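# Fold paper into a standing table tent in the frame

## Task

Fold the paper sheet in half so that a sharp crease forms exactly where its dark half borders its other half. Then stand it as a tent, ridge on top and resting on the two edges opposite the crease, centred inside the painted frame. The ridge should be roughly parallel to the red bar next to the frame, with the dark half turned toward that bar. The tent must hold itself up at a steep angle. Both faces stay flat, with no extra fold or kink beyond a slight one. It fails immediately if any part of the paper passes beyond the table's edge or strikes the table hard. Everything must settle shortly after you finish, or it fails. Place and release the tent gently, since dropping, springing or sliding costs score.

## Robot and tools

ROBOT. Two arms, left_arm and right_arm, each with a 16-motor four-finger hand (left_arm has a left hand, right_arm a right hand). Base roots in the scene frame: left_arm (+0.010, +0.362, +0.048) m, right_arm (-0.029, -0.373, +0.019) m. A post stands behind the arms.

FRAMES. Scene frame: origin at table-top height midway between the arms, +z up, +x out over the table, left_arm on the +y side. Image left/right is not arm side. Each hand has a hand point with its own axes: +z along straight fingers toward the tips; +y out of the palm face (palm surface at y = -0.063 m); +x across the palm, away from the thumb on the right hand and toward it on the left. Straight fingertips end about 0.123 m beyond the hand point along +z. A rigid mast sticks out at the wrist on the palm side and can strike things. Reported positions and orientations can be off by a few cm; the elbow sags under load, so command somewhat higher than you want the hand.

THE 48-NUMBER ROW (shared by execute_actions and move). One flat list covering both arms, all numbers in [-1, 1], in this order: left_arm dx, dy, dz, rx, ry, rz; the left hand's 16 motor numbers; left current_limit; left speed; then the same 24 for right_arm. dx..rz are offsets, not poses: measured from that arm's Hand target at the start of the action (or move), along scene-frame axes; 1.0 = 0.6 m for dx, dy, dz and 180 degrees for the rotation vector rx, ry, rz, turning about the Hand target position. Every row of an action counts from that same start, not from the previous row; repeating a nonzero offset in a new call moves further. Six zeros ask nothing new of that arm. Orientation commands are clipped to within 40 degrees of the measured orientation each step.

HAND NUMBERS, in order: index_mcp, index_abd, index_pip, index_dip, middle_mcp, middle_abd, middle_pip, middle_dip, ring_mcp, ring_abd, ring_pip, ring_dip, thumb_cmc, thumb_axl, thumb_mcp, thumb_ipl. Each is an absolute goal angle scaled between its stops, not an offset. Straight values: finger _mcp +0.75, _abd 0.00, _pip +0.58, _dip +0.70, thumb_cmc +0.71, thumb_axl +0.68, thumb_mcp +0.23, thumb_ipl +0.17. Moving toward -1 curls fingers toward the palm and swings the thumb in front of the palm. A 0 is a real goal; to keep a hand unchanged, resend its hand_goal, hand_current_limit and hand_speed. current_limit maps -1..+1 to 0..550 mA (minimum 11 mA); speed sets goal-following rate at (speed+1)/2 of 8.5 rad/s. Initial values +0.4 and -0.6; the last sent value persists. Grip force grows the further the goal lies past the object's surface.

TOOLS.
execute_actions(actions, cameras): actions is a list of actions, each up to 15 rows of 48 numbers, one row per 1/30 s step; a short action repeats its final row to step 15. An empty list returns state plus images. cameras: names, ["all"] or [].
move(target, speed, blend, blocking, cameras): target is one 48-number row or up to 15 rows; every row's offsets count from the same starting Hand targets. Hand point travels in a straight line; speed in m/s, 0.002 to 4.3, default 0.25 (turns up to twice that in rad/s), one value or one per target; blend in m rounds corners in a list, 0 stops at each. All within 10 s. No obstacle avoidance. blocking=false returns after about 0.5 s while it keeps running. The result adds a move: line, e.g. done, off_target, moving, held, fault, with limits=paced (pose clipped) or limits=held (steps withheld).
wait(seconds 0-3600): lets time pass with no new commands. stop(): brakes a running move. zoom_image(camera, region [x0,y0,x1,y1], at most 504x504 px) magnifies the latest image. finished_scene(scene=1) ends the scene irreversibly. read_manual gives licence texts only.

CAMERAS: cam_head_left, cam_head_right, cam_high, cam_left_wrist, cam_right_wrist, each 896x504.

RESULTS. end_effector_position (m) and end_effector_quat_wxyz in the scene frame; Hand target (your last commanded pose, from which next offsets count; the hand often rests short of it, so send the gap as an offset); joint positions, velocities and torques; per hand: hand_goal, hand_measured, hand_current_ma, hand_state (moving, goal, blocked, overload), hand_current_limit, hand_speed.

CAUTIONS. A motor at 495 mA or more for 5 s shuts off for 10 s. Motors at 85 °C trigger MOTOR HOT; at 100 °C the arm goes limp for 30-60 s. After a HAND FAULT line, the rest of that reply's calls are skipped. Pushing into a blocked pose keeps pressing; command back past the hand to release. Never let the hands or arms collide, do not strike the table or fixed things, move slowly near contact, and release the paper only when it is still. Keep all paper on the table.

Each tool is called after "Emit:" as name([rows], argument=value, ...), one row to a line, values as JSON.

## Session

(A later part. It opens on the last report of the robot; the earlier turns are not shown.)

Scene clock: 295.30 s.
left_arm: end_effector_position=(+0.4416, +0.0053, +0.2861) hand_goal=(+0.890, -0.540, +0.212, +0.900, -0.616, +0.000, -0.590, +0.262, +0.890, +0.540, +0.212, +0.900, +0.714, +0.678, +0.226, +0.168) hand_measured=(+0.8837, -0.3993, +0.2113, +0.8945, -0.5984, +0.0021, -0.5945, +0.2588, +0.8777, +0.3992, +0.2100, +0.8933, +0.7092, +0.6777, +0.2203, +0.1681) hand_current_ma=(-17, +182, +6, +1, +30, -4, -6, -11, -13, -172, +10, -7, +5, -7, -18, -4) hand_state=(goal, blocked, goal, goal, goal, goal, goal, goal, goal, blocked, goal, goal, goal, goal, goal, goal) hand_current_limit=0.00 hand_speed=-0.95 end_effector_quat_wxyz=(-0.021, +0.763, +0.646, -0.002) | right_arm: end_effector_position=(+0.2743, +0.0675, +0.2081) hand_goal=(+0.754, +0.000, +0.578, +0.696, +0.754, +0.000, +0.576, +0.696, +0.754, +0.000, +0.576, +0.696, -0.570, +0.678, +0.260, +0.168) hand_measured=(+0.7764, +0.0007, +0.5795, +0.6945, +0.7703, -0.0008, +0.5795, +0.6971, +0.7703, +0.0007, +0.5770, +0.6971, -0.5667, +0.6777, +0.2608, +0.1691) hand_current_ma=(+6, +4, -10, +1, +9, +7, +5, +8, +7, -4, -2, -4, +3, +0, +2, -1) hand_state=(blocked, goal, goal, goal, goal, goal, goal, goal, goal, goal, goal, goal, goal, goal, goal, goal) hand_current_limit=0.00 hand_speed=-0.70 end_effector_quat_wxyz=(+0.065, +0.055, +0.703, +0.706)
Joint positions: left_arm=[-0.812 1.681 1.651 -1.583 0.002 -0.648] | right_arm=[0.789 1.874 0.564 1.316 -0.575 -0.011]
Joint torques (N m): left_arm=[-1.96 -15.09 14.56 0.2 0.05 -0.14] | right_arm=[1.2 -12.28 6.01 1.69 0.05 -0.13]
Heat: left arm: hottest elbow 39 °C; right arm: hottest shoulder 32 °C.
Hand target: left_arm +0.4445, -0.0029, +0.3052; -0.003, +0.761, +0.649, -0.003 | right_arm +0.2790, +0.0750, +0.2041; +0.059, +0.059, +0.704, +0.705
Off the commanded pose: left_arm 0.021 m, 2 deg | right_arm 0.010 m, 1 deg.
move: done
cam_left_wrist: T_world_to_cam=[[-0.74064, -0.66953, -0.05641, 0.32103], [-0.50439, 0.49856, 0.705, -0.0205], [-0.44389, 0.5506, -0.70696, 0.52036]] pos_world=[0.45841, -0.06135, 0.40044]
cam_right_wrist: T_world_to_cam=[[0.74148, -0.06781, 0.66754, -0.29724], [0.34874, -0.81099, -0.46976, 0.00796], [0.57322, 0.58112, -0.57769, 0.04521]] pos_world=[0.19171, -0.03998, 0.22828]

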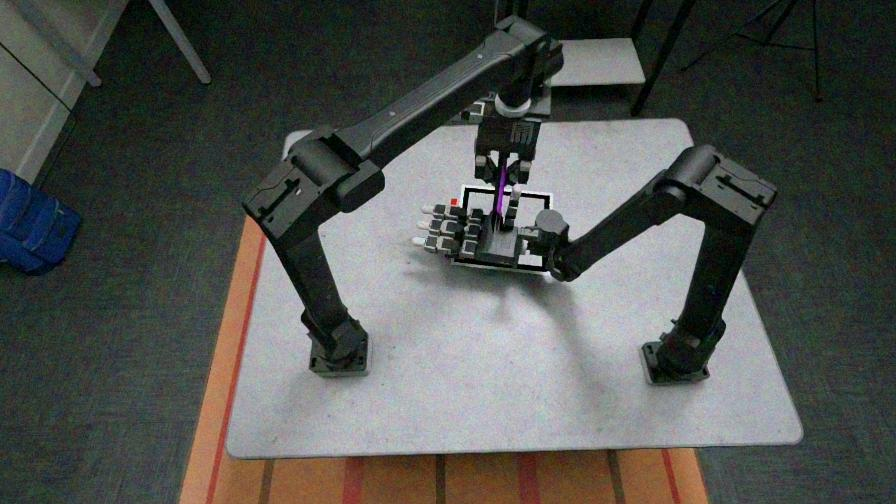

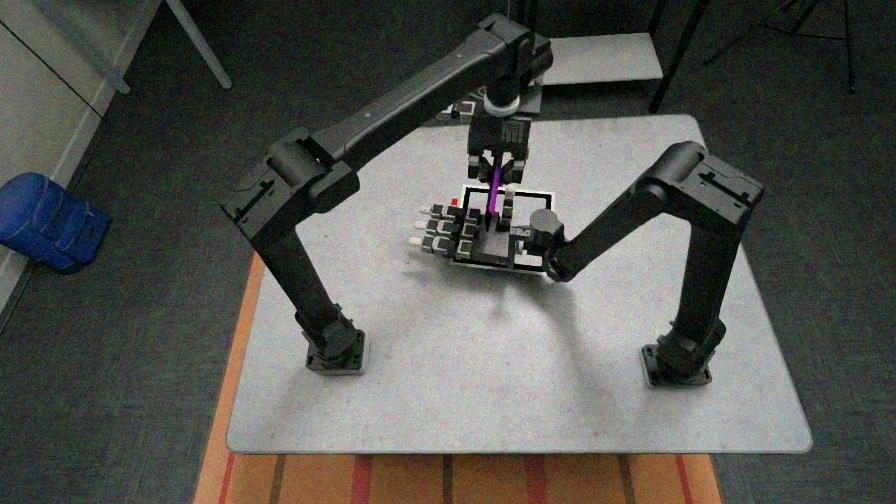

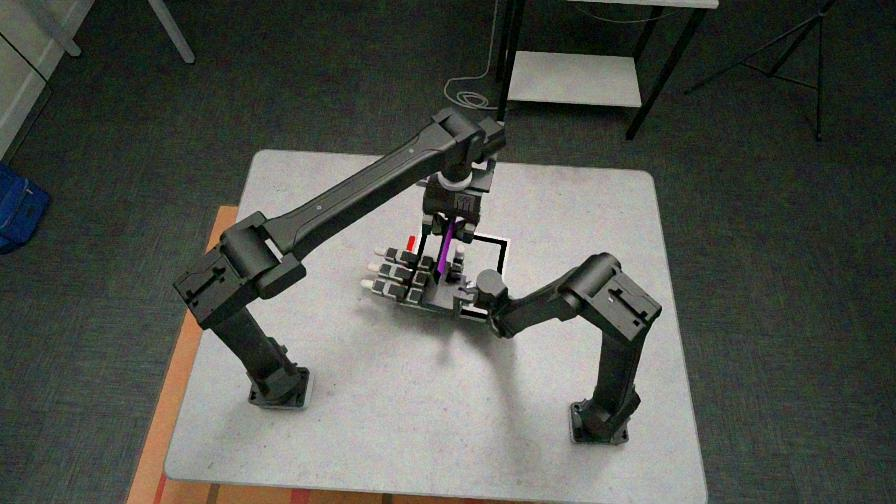

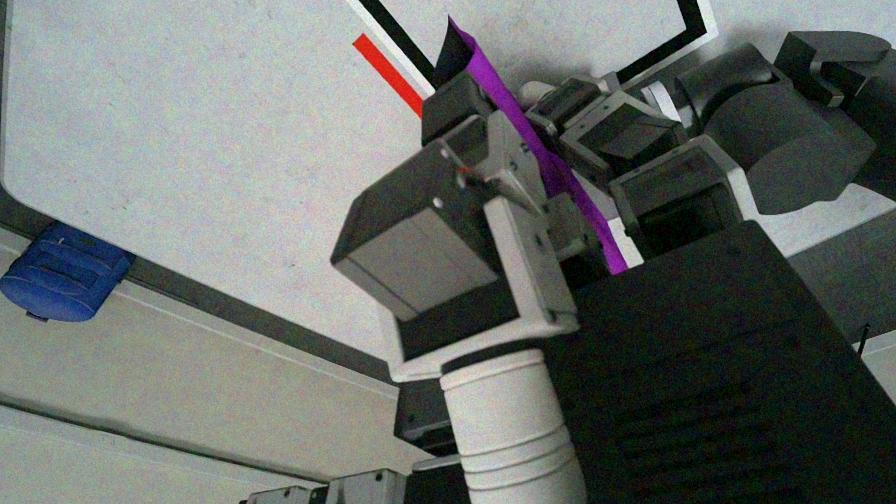

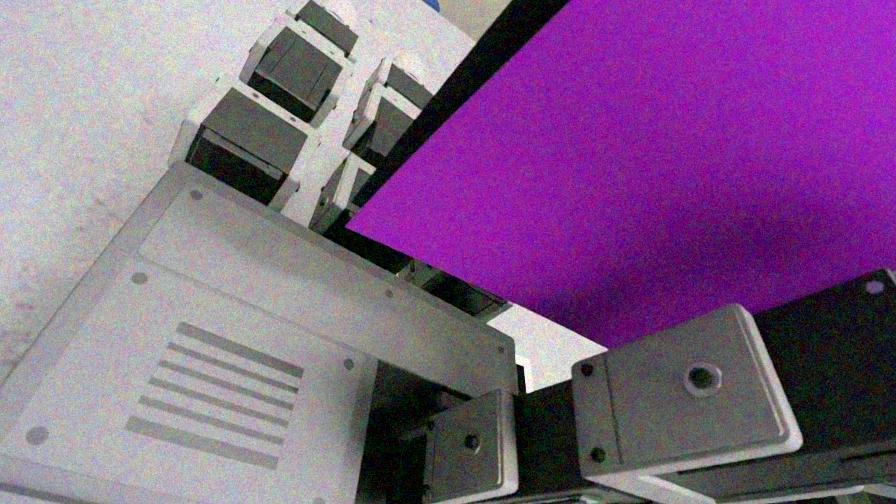

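Emit:
execute_actions([
  [[0,0,0,0,0,0,0.890,-0.54,0.212,0.899,-0.616,0,-0.591,0.261,0.890,0.54,0.212,0.899,0.714,0.678,0.226,0.168,0.0,-0.95,0,0,0,0,0,0,-0.452,-0.104,0.577,0.696,0.754,0,0.576,0.696,0.754,0,0.576,0.696,-0.571,0.678,0.260,0.168,0.0,-0.8]],
  [[0,0,0,0,0,0,0.890,-0.54,0.212,0.899,-0.616,0,-0.591,0.261,0.890,0.54,0.212,0.899,0.714,0.678,0.226,0.168,0.0,-0.95,0,0,0,0,0,0,-0.452,-0.104,0.577,0.696,0.754,0,0.576,0.696,0.754,0,0.576,0.696,-0.571,0.678,0.260,0.168,0.0,-0.8]],
  [[0,0,0,0,0,0,0.890,-0.54,0.212,0.899,-0.616,0,-0.591,0.261,0.890,0.54,0.212,0.899,0.714,0.678,0.226,0.168,0.0,-0.95,0,0,0,0,0,0,-0.452,-0.104,0.577,0.696,0.754,0,0.576,0.696,0.754,0,0.576,0.696,-0.571,0.678,0.260,0.168,0.0,-0.8]],
  [[0,0,0,0,0,0,0.890,-0.54,0.212,0.899,-0.616,0,-0.591,0.261,0.890,0.54,0.212,0.899,0.714,0.678,0.226,0.168,0.0,-0.95,0,0,0,0,0,0,-0.53,-0.104,0.577,0.696,0.754,0,0.576,0.696,0.754,0,0.576,0.696,-0.571,0.678,0.160,0.168,0.0,-0.94]],
  [[0,0,0,0,0,0,0.890,-0.54,0.212,0.899,-0.616,0,-0.591,0.261,0.890,0.54,0.212,0.899,0.714,0.678,0.226,0.168,0.0,-0.95,0,0,0,0,0,0,-0.53,-0.104,0.577,0.696,0.754,0,0.576,0.696,0.754,0,0.576,0.696,-0.571,0.678,0.160,0.168,0.0,-0.94]],
], cameras=["cam_head_left","cam_head_right","cam_high","cam_right_wrist"])

Emit:
zoom_image(camera="cam_head_left", region=[474, 174, 524, 224])

Emit:
zoom_image(camera="cam_head_right", region=[466, 174, 516, 224])

Emit:
zoom_image(camera="cam_high", region=[417, 234, 467, 284])

Scene clock: 299.40 s.
left_arm: end_effector_position=(+0.4416, +0.0053, +0.2861) hand_goal=(+0.890, -0.540, +0.212, +0.900, -0.616, +0.000, -0.590, +0.262, +0.890, +0.540, +0.212, +0.900, +0.714, +0.678, +0.226, +0.168) hand_measured=(+0.8825, -0.3993, +0.2126, +0.8945, -0.5984, +0.0021, -0.5932, +0.2588, +0.8777, +0.3977, +0.2113, +0.8933, +0.7092, +0.6777, +0.2203, +0.1672) hand_current_ma=(-11, +191, +9, -8, +32, -4, -2, -11, -15, -167, +6, -5, -6, -8, -9, -2) hand_state=(goal, blocked, goal, goal, goal, goal, goal, goal, goal, blocked, goal, goal, goal, goal, goal, goal) hand_current_limit=0.00 hand_speed=-0.95 end_effector_quat_wxyz=(-0.021, +0.763, +0.646, -0.002) | right_arm: end_effector_position=(+0.2743, +0.0675, +0.2081) hand_goal=(-0.530, -0.104, +0.578, +0.696, +0.754, +0.000, +0.576, +0.696, +0.754, +0.000, +0.576, +0.696, -0.570, +0.678, +0.160, +0.168) hand_measured=(-0.5176, -0.1048, +0.5795, +0.6945, +0.7703, -0.0008, +0.5782, +0.6958, +0.7703, +0.0007, +0.5770, +0.6971, -0.5667, +0.6777, +0.1629, +0.1672) hand_current_ma=(+9, -1, -9, +3, +8, +9, +4, +9, +10, +1, -2, -5, +4, -1, -1, -2) hand_state=(goal, goal, goal, goal, goal, goal, goal, goal, goal, goal, goal, goal, goal, goal, goal, goal) hand_current_limit=0.00 hand_speed=-0.94 end_effector_quat_wxyz=(+0.065, +0.055, +0.703, +0.706)
Joint positions: left_arm=[-0.812 1.681 1.651 -1.583 0.002 -0.648] | right_arm=[0.789 1.874 0.564 1.316 -0.575 -0.011]
Joint torques (N m): left_arm=[-1.9 -15.03 14.56 0.2 0.05 -0.14] | right_arm=[0.73 -12.4 5.98 1.63 0.05 -0.11]
Heat: left arm: hottest elbow 39 °C; right arm: hottest shoulder 32 °C.
Hand target: left_arm +0.4445, -0.0029, +0.3052; -0.003, +0.761, +0.649, -0.003 | right_arm +0.2790, +0.0750, +0.2041; +0.059, +0.059, +0.704, +0.705
Off the commanded pose: left_arm 0.021 m, 2 deg | right_arm 0.010 m, 1 deg.
Step readings (end_effector_position of left_arm | right_arm):
0: (+0.4416, +0.0053, +0.2861) | (+0.2743, +0.0675, +0.2081)
1: (+0.4416, +0.0053, +0.2861) | (+0.2743, +0.0675, +0.2081)
2: (+0.4416, +0.0053, +0.2861) | (+0.2743, +0.0675, +0.2081)
4: (+0.4416, +0.0053, +0.2861) | (+0.2743, +0.0675, +0.2081)
8: (+0.4416, +0.0053, +0.2861) | (+0.2743, +0.0675, +0.2081)
15: (+0.4416, +0.0053, +0.2861) | (+0.2743, +0.0675, +0.2081)
16: (+0.4416, +0.0053, +0.2861) | (+0.2743, +0.0675, +0.2081)
17: (+0.4416, +0.0053, +0.2861) | (+0.2743, +0.0675, +0.2081)
19: (+0.4416, +0.0053, +0.2861) | (+0.2743, +0.0675, +0.2081)
23: (+0.4416, +0.0053, +0.2861) | (+0.2743, +0.0675, +0.2081)
30: (+0.4416, +0.0053, +0.2861) | (+0.2743, +0.0675, +0.2081)
31: (+0.4416, +0.0053, +0.2861) | (+0.2743, +0.0675, +0.2081)
32: (+0.4416, +0.0053, +0.2861) | (+0.2743, +0.0675, +0.2081)
34: (+0.4416, +0.0053, +0.2861) | (+0.2743, +0.0675, +0.2081)
38: (+0.4416, +0.0053, +0.2861) | (+0.2743, +0.0675, +0.2081)
45: (+0.4416, +0.0053, +0.2861) | (+0.2743, +0.0675, +0.2081)
46: (+0.4416, +0.0053, +0.2861) | (+0.2743, +0.0675, +0.2081)
47: (+0.4416, +0.0053, +0.2861) | (+0.2743, +0.0675, +0.2081)
49: (+0.4416, +0.0053, +0.2861) | (+0.2743, +0.0675, +0.2081)
53: (+0.4416, +0.0053, +0.2861) | (+0.2743, +0.0675, +0.2081)
60: (+0.4416, +0.0053, +0.2861) | (+0.2743, +0.0675, +0.2081)
61: (+0.4416, +0.0053, +0.2861) | (+0.2743, +0.0675, +0.2081)
62: (+0.4416, +0.0053, +0.2861) | (+0.2743, +0.0675, +0.2081)
64: (+0.4416, +0.0053, +0.2861) | (+0.2743, +0.0675, +0.2081)
68: (+0.4416, +0.0053, +0.2861) | (+0.2743, +0.0675, +0.2081)
75: (+0.4416, +0.0053, +0.2861) | (+0.2743, +0.0675, +0.2081)
cam_right_wrist: T_world_to_cam=[[0.74148, -0.06781, 0.66754, -0.29724], [0.34874, -0.81099, -0.46976, 0.00796], [0.57322, 0.58112, -0.57769, 0.04521]] pos_world=[0.19171, -0.03998, 0.22828]

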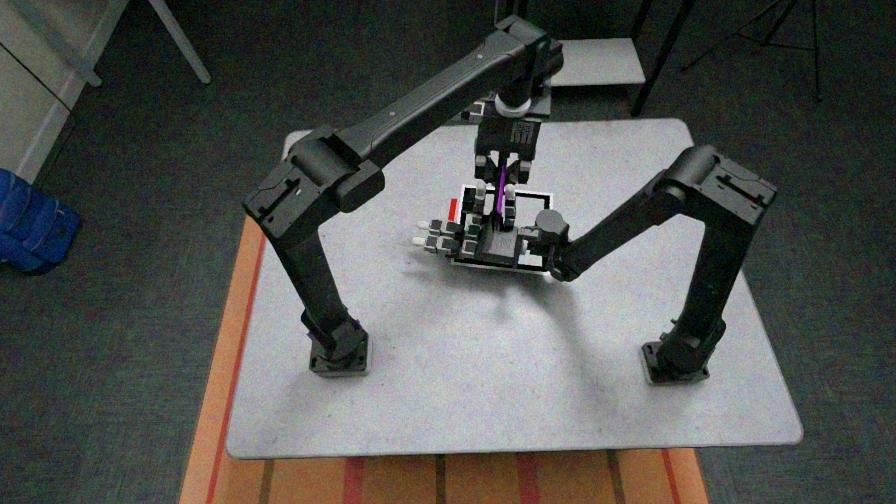

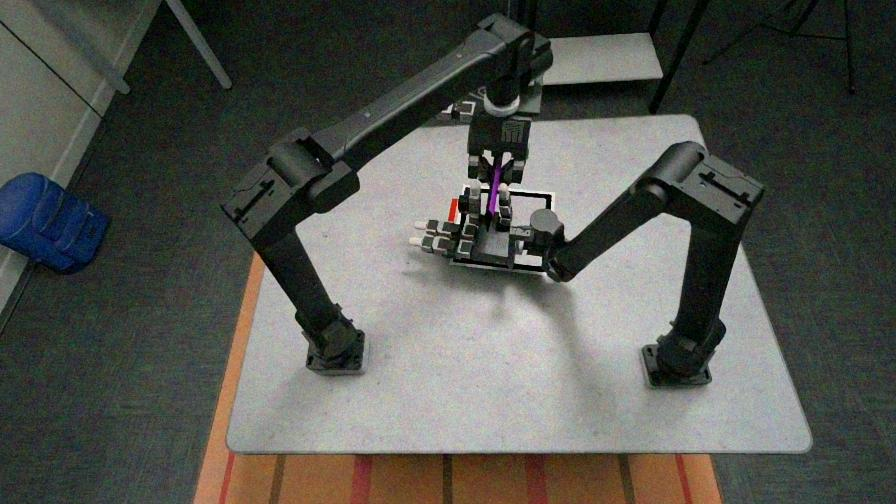

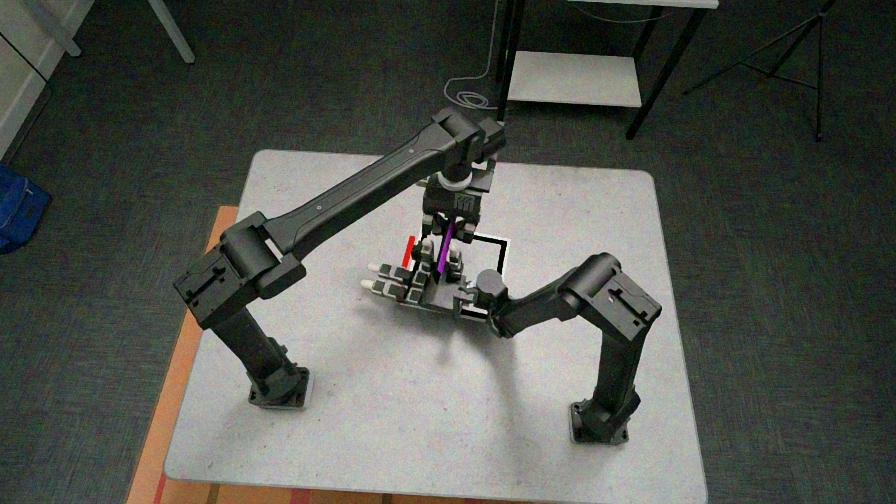

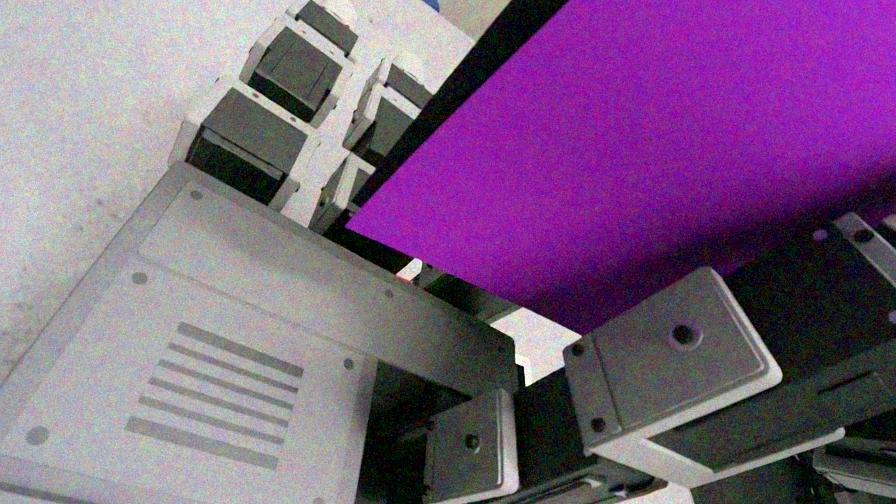

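Scaled by 10.080 from the camera's image (finer frame: 1280x720).

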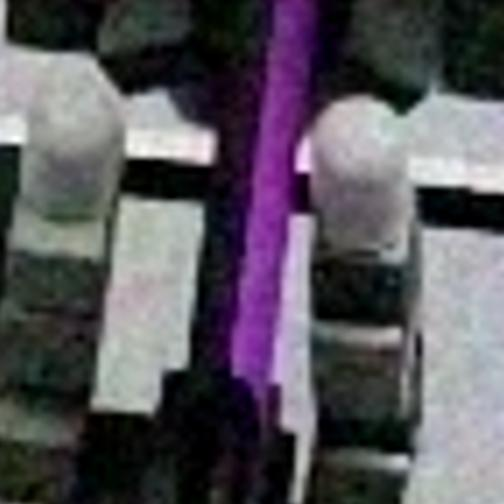

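Scaled by 10.080 from the camera's image (finer frame: 1280x720).

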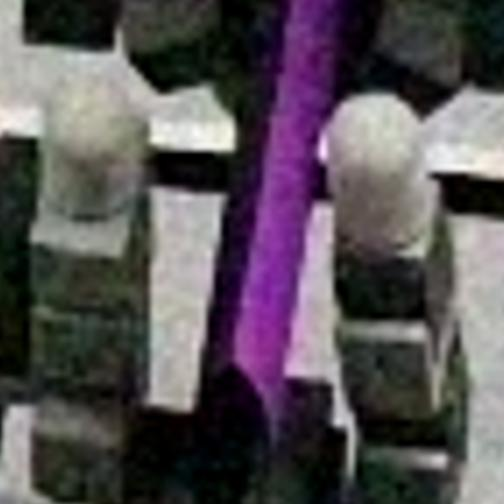

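Scaled by 10.080 from the camera's image (finer frame: 1280x720).

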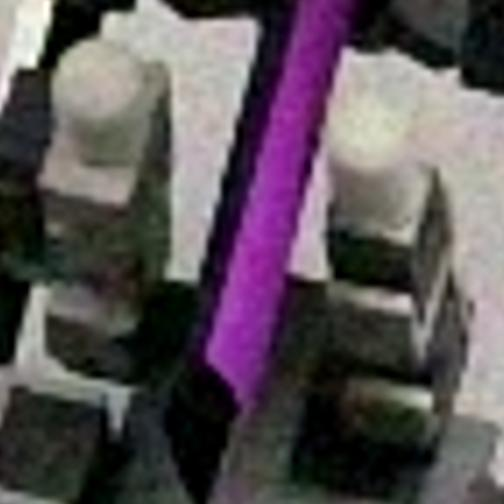

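Emit:
wait(seconds=0.1, cameras=["cam_left_wrist"])

Emit:
zoom_image(camera="cam_left_wrist", region=[500, 130, 700, 280])

Scene clock: 302.07 s.
left_arm: end_effector_position=(+0.4416, +0.0053, +0.2861) hand_goal=(+0.890, -0.540, +0.212, +0.900, -0.616, +0.000, -0.590, +0.262, +0.890, +0.540, +0.212, +0.900, +0.714, +0.678, +0.226, +0.168) hand_measured=(+0.8825, -0.3978, +0.2126, +0.8945, -0.5984, +0.0021, -0.5945, +0.2588, +0.8777, +0.3977, +0.2100, +0.8933, +0.7092, +0.6777, +0.2193, +0.1672) hand_current_ma=(-21, +179, -2, +1, +41, +7, -12, -6, -15, -176, +2, +1, -2, -2, -17, +11) hand_state=(goal, blocked, goal, goal, goal, goal, goal, goal, goal, blocked, goal, goal, goal, goal, goal, goal) hand_current_limit=0.00 hand_speed=-0.95 end_effector_quat_wxyz=(-0.021, +0.763, +0.646, -0.002) | right_arm: end_effector_position=(+0.2743, +0.0675, +0.2081) hand_goal=(-0.530, -0.104, +0.578, +0.696, +0.754, +0.000, +0.576, +0.696, +0.754, +0.000, +0.576, +0.696, -0.570, +0.678, +0.160, +0.168) hand_measured=(-0.5188, -0.1063, +0.5808, +0.6945, +0.7716, -0.0008, +0.5795, +0.6958, +0.7691, +0.0007, +0.5770, +0.6971, -0.5667, +0.6777, +0.1629, +0.1662) hand_current_ma=(+7, -2, -7, +5, +11, +3, +2, +9, +6, -3, -1, -5, +7, +0, -1, -2) hand_state=(goal, goal, goal, goal, goal, goal, goal, goal, goal, goal, goal, goal, goal, goal, goal, goal) hand_current_limit=0.00 hand_speed=-0.94 end_effector_quat_wxyz=(+0.065, +0.055, +0.703, +0.706)
Joint positions: left_arm=[-0.812 1.681 1.651 -1.583 0.002 -0.648] | right_arm=[0.789 1.874 0.564 1.316 -0.575 -0.011]
Joint torques (N m): left_arm=[-1.9 -15.09 14.56 0.2 0.05 -0.14] | right_arm=[1.03 -12.34 5.93 1.58 0.03 -0.15]
Heat: left arm: hottest elbow 39 °C; right arm: hottest shoulder 33 °C.
Hand target: left_arm +0.4445, -0.0029, +0.3052; -0.003, +0.761, +0.649, -0.003 | right_arm +0.2790, +0.0750, +0.2041; +0.059, +0.059, +0.704, +0.705
Off the commanded pose: left_arm 0.021 m, 2 deg | right_arm 0.010 m, 1 deg.
wait: 0.10 s; at rest from the start
cam_left_wrist: T_world_to_cam=[[-0.74064, -0.66953, -0.05641, 0.32103], [-0.50439, 0.49856, 0.705, -0.0205], [-0.44389, 0.5506, -0.70696, 0.52036]] pos_world=[0.45841, -0.06135, 0.40044]

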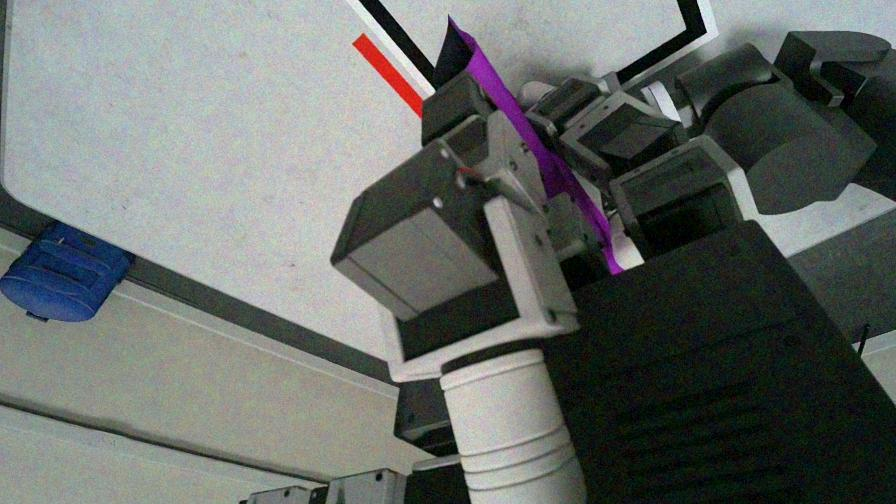

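Scaled by 2.520 from the camera's image (finer frame: 1280x720).

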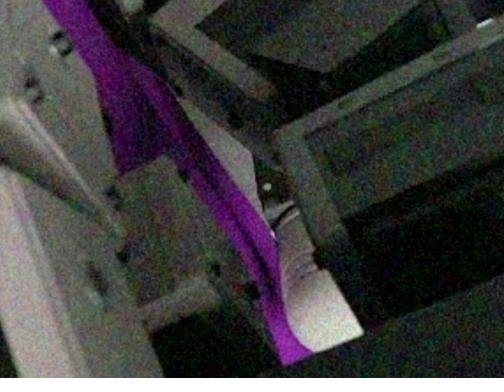

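Emit:
execute_actions(actions=[])

Emit:
zoom_image(camera="cam_head_left", region=[490, 176, 518, 204])

Emit:
zoom_image(camera="cam_high", region=[434, 236, 462, 264])

Emit:
zoom_image(camera="cam_head_right", region=[484, 176, 512, 204])

Emit:
zoom_image(camera="cam_head_left", region=[474, 176, 502, 204])

Emit:
zoom_image(camera="cam_high", region=[418, 232, 446, 260])

Scene clock: 302.67 s.
left_arm: end_effector_position=(+0.4416, +0.0053, +0.2861) hand_goal=(+0.890, -0.540, +0.212, +0.900, -0.616, +0.000, -0.590, +0.262, +0.890, +0.540, +0.212, +0.900, +0.714, +0.678, +0.226, +0.168) hand_measured=(+0.8825, -0.3978, +0.2126, +0.8945, -0.5984, +0.0021, -0.5932, +0.2588, +0.8765, +0.3992, +0.2100, +0.8933, +0.7079, +0.6767, +0.2203, +0.1672) hand_current_ma=(-22, +181, +8, +12, +35, +7, +1, +5, -15, -172, +8, +3, -12, -15, -14, +0) hand_state=(goal, blocked, goal, goal, goal, goal, goal, goal, goal, blocked, goal, goal, goal, goal, goal, goal) hand_current_limit=0.00 hand_speed=-0.95 end_effector_quat_wxyz=(-0.021, +0.763, +0.646, -0.002) | right_arm: end_effector_position=(+0.2743, +0.0675, +0.2081) hand_goal=(-0.530, -0.104, +0.578, +0.696, +0.754, +0.000, +0.576, +0.696, +0.754, +0.000, +0.576, +0.696, -0.570, +0.678, +0.160, +0.168) hand_measured=(-0.5176, -0.1048, +0.5795, +0.6945, +0.7703, +0.0007, +0.5782, +0.6958, +0.7703, +0.0007, +0.5770, +0.6971, -0.5667, +0.6777, +0.1629, +0.1672) hand_current_ma=(+8, -1, -8, +4, +7, +7, +4, +10, +9, -5, -4, -2, +7, -1, +2, +0) hand_state=(goal, goal, goal, goal, goal, goal, goal, goal, goal, goal, goal, goal, goal, goal, goal, goal) hand_current_limit=0.00 hand_speed=-0.94 end_effector_quat_wxyz=(+0.065, +0.055, +0.703, +0.706)
Joint positions: left_arm=[-0.812 1.681 1.651 -1.583 0.002 -0.648] | right_arm=[0.789 1.874 0.564 1.316 -0.575 -0.011]
Joint velocities: within noise
Joint torques (N m): left_arm=[-1.9 -15.09 14.54 0.2 0.05 -0.14] | right_arm=[0.91 -12.98 5.91 1.61 0.08 -0.09]
Motor temperatures (°C): left_arm=[28 31 39 28 30 27] | right_arm=[28 33 30 30 29 29]
Heat: left arm: hottest elbow 39 °C; right arm: hottest shoulder 33 °C.
Hand target: left_arm +0.4445, -0.0029, +0.3052; -0.003, +0.761, +0.649, -0.003 | right_arm +0.2790, +0.0750, +0.2041; +0.059, +0.059, +0.704, +0.705
Off the commanded pose: left_arm 0.021 m, 2 deg | right_arm 0.010 m, 1 deg.
camera_calibration:
cam_left_wrist: T_world_to_cam=[[-0.74064, -0.66953, -0.05641, 0.32103], [-0.50439, 0.49856, 0.705, -0.0205], [-0.44389, 0.5506, -0.70696, 0.52036]] pos_world=[0.45841, -0.06135, 0.40044]
cam_right_wrist: T_world_to_cam=[[0.74148, -0.06781, 0.66754, -0.29724], [0.34874, -0.81099, -0.46976, 0.00796], [0.57322, 0.58112, -0.57769, 0.04521]] pos_world=[0.19171, -0.03998, 0.22828]

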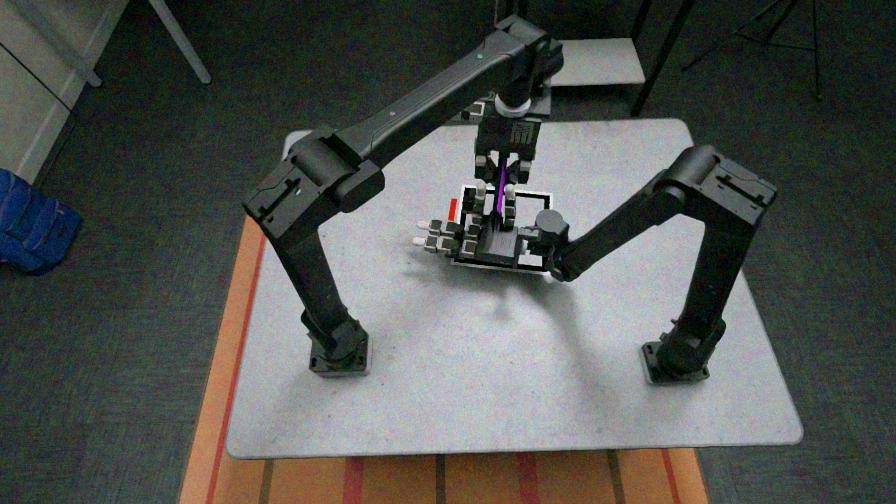

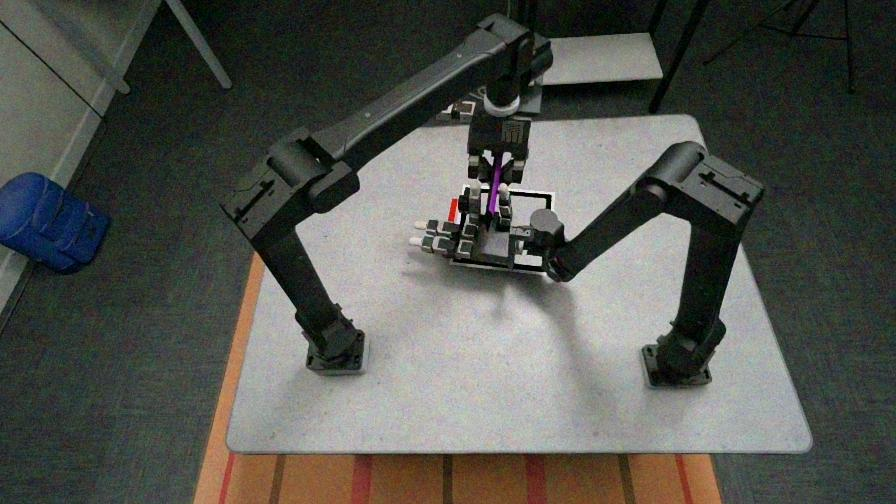

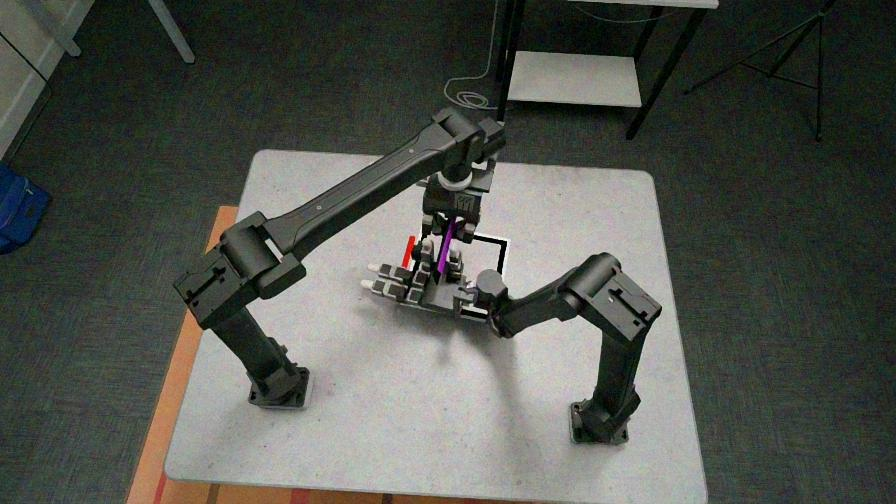

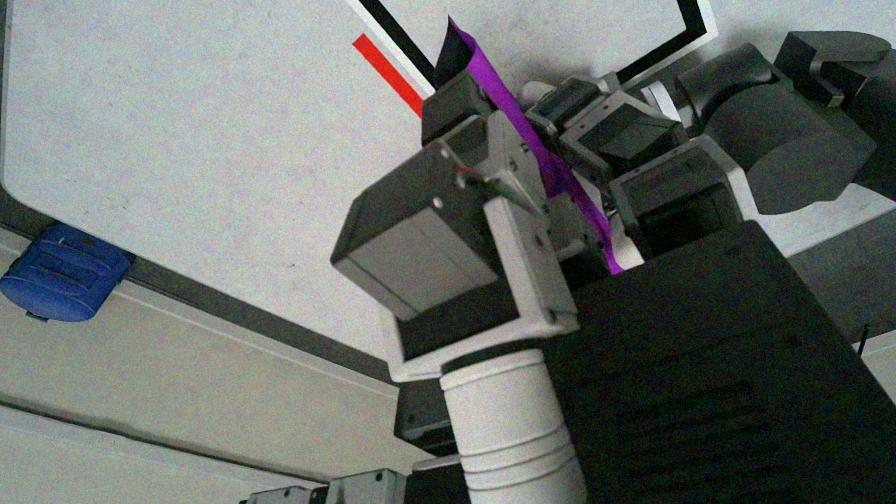

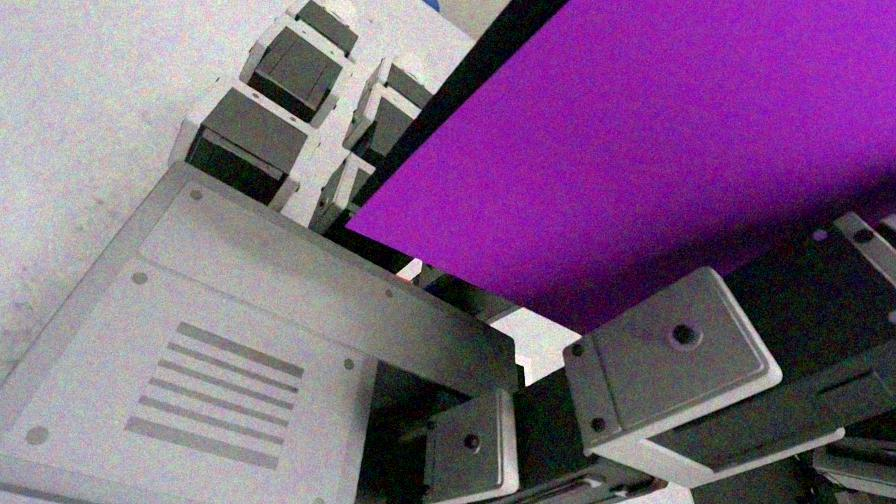

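Scaled by 18.000 from the camera's image (finer frame: 1280x720).

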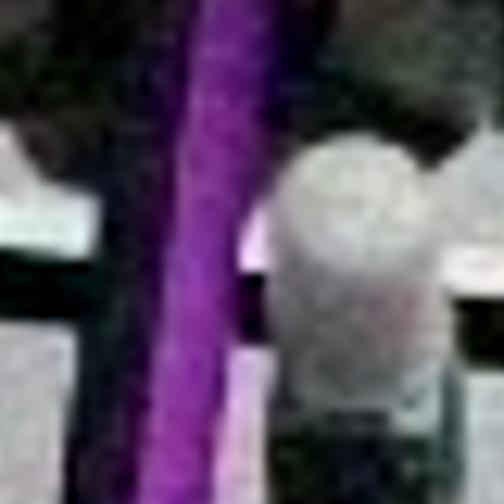

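Scaled by 18.000 from the camera's image (finer frame: 1280x720).

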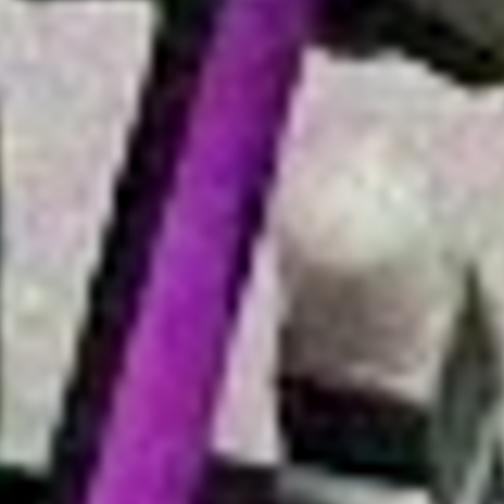

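Scaled by 18.000 from the camera's image (finer frame: 1280x720).

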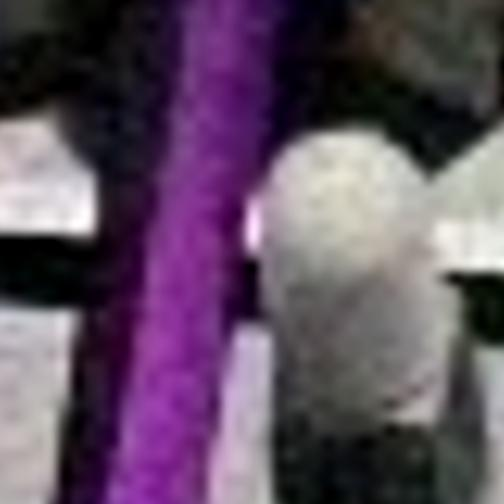

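Scaled by 18.000 from the camera's image (finer frame: 1280x720).

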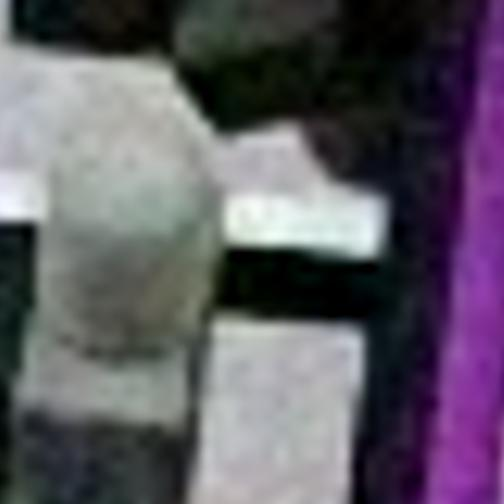

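Scaled by 18.000 from the camera's image (finer frame: 1280x720).

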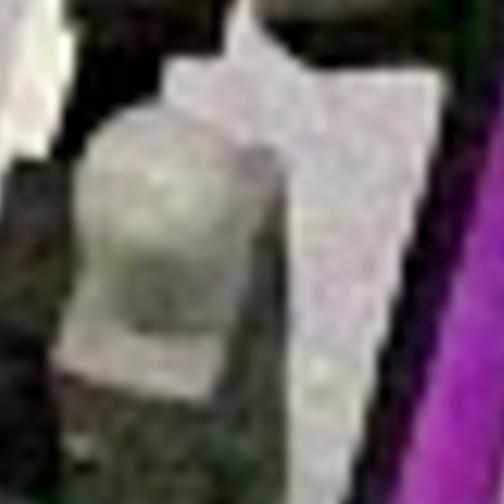

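Emit:
execute_actions([
  [[0,0,0,0,0,0,0.890,-0.54,0.212,0.899,-0.616,0,-0.591,0.261,0.890,0.54,0.212,0.899,0.714,0.678,0.226,0.168,0.0,-0.95,0,0,0,0,0,0,-0.636,-0.104,0.577,0.696,0.754,0,0.576,0.696,0.754,0,0.576,0.696,-0.571,0.678,0.160,0.168,0.0,-0.94]],
  [[0,0,0,0,0,0,0.890,-0.54,0.212,0.899,-0.616,0,-0.591,0.261,0.890,0.54,0.212,0.899,0.714,0.678,0.226,0.168,0.0,-0.95,0,0,0,0,0,0,-0.636,-0.104,0.577,0.696,0.754,0,0.576,0.696,0.754,0,0.576,0.696,-0.571,0.678,0.160,0.168,0.0,-0.94]],
  [[0,0,0,0,0,0,0.890,-0.54,0.212,0.899,-0.616,0,-0.591,0.261,0.890,0.54,0.212,0.899,0.714,0.678,0.226,0.168,0.0,-0.95,0,0,0,0,0,0,-0.67,-0.104,0.577,0.696,0.754,0,0.576,0.696,0.754,0,0.576,0.696,-0.571,0.678,0.120,0.168,0.0,-0.97]],
  [[0,0,0,0,0,0,0.890,-0.54,0.212,0.899,-0.616,0,-0.591,0.261,0.890,0.54,0.212,0.899,0.714,0.678,0.226,0.168,0.0,-0.95,0,0,0,0,0,0,-0.67,-0.104,0.577,0.696,0.754,0,0.576,0.696,0.754,0,0.576,0.696,-0.571,0.678,0.120,0.168,0.0,-0.97]],
], cameras=["cam_head_left","cam_head_right","cam_high"])

Emit:
zoom_image(camera="cam_head_left", region=[480, 176, 516, 212])

Emit:
zoom_image(camera="cam_head_right", region=[474, 176, 510, 212])

Emit:
zoom_image(camera="cam_high", region=[426, 236, 462, 272])

Scene clock: 307.37 s.
left_arm: end_effector_position=(+0.4416, +0.0053, +0.2861) hand_goal=(+0.890, -0.540, +0.212, +0.900, -0.616, +0.000, -0.590, +0.262, +0.890, +0.540, +0.212, +0.900, +0.714, +0.678, +0.226, +0.168) hand_measured=(+0.8825, -0.3978, +0.2126, +0.8945, -0.5984, +0.0021, -0.5945, +0.2588, +0.8777, +0.3977, +0.2113, +0.8933, +0.7092, +0.6767, +0.2203, +0.1672) hand_current_ma=(-15, +191, +10, +12, +37, +3, -3, -5, -13, -169, +4, -2, -1, -4, -15, +10) hand_state=(goal, blocked, goal, goal, goal, goal, goal, goal, goal, blocked, goal, goal, goal, goal, goal, goal) hand_current_limit=0.00 hand_speed=-0.95 end_effector_quat_wxyz=(-0.021, +0.763, +0.646, -0.002) | right_arm: end_effector_position=(+0.2743, +0.0675, +0.2081) hand_goal=(-0.670, -0.104, +0.578, +0.696, +0.754, +0.000, +0.576, +0.696, +0.754, +0.000, +0.576, +0.696, -0.570, +0.678, +0.120, +0.168) hand_measured=(-0.6623, -0.1048, +0.5808, +0.6945, +0.7716, -0.0008, +0.5782, +0.6971, +0.7703, +0.0007, +0.5770, +0.6971, -0.5667, +0.6777, +0.1243, +0.1710) hand_current_ma=(+8, +0, -7, +2, +10, +7, +0, +7, +8, -1, -4, -2, +8, +0, -1, +0) hand_state=(goal, goal, goal, goal, goal, goal, goal, goal, goal, goal, goal, goal, goal, goal, goal, goal) hand_current_limit=0.00 hand_speed=-0.97 end_effector_quat_wxyz=(+0.065, +0.055, +0.703, +0.706)
Joint positions: left_arm=[-0.812 1.681 1.651 -1.583 0.002 -0.648] | right_arm=[0.789 1.874 0.564 1.316 -0.575 -0.011]
Joint torques (N m): left_arm=[-1.9 -15.09 14.54 0.2 0.05 -0.14] | right_arm=[0.62 -12.63 5.87 1.52 0.07 -0.11]
Heat: left arm: hottest elbow 39 °C; right arm: hottest shoulder 33 °C.
Hand target: left_arm +0.4445, -0.0029, +0.3052; -0.003, +0.761, +0.649, -0.003 | right_arm +0.2790, +0.0750, +0.2041; +0.059, +0.059, +0.704, +0.705
Off the commanded pose: left_arm 0.021 m, 2 deg | right_arm 0.010 m, 1 deg.
Step readings (end_effector_position of left_arm | right_arm):
0: (+0.4416, +0.0053, +0.2861) | (+0.2743, +0.0675, +0.2081)
1: (+0.4416, +0.0053, +0.2861) | (+0.2743, +0.0675, +0.2081)
2: (+0.4416, +0.0053, +0.2861) | (+0.2743, +0.0675, +0.2081)
4: (+0.4416, +0.0053, +0.2861) | (+0.2743, +0.0675, +0.2081)
8: (+0.4416, +0.0053, +0.2861) | (+0.2743, +0.0675, +0.2081)
15: (+0.4416, +0.0053, +0.2861) | (+0.2743, +0.0675, +0.2081)
16: (+0.4416, +0.0053, +0.2861) | (+0.2743, +0.0675, +0.2081)
17: (+0.4416, +0.0053, +0.2861) | (+0.2743, +0.0675, +0.2081)
19: (+0.4416, +0.0053, +0.2861) | (+0.2743, +0.0675, +0.2081)
23: (+0.4416, +0.0053, +0.2861) | (+0.2743, +0.0675, +0.2081)
30: (+0.4416, +0.0053, +0.2861) | (+0.2743, +0.0675, +0.2081)
31: (+0.4416, +0.0053, +0.2861) | (+0.2743, +0.0675, +0.2081)
32: (+0.4416, +0.0053, +0.2861) | (+0.2743, +0.0675, +0.2081)
34: (+0.4416, +0.0053, +0.2861) | (+0.2743, +0.0675, +0.2081)
38: (+0.4416, +0.0053, +0.2861) | (+0.2743, +0.0675, +0.2081)
45: (+0.4416, +0.0053, +0.2861) | (+0.2743, +0.0675, +0.2081)
46: (+0.4416, +0.0053, +0.2861) | (+0.2743, +0.0675, +0.2081)
47: (+0.4416, +0.0053, +0.2861) | (+0.2743, +0.0675, +0.2081)
49: (+0.4416, +0.0053, +0.2861) | (+0.2743, +0.0675, +0.2081)
53: (+0.4416, +0.0053, +0.2861) | (+0.2743, +0.0675, +0.2081)
60: (+0.4416, +0.0053, +0.2861) | (+0.2743, +0.0675, +0.2081)

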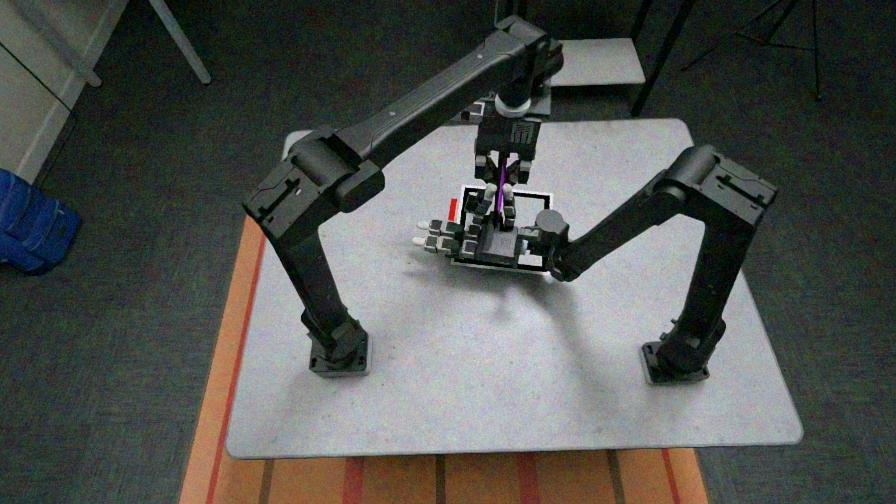

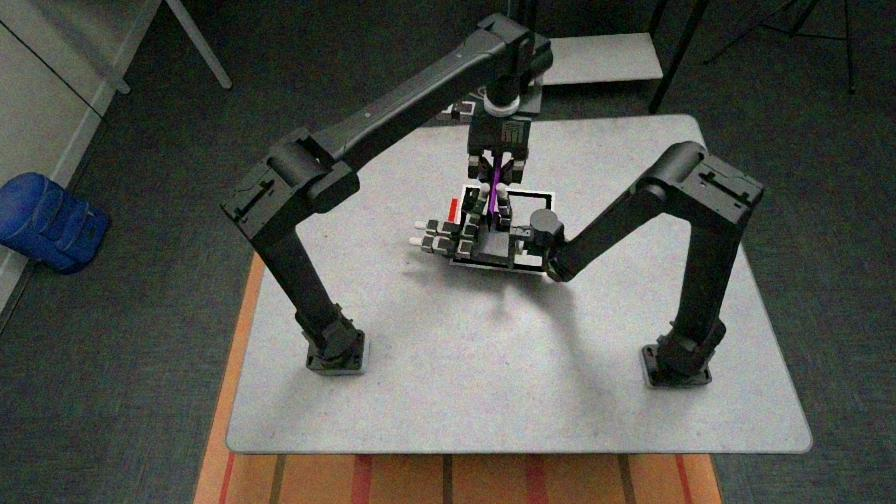

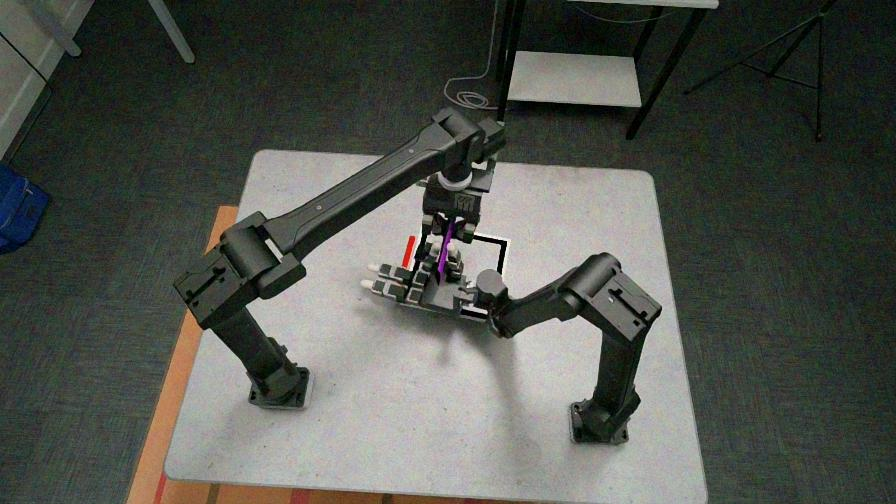

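Scaled by 14.000 from the camera's image (finer frame: 1280x720).

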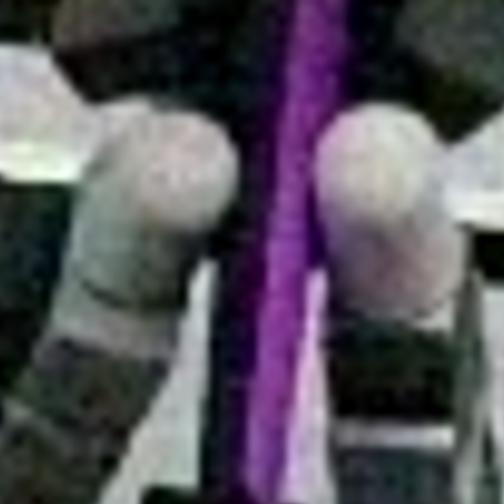

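Scaled by 14.000 from the camera's image (finer frame: 1280x720).

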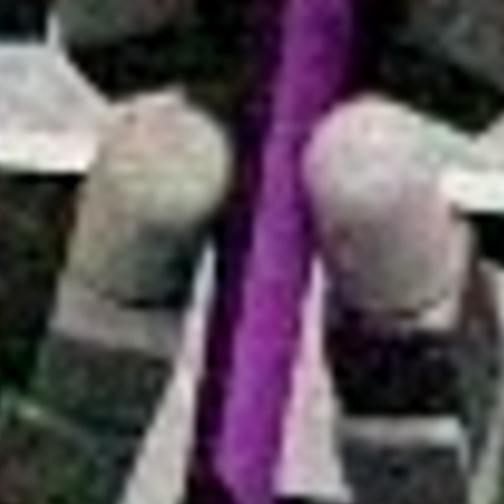

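Scaled by 14.000 from the camera's image (finer frame: 1280x720).

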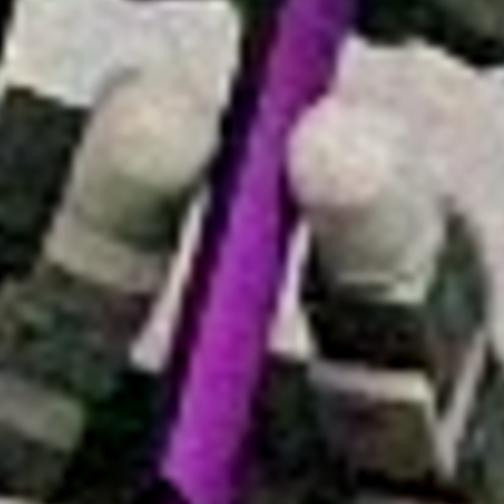

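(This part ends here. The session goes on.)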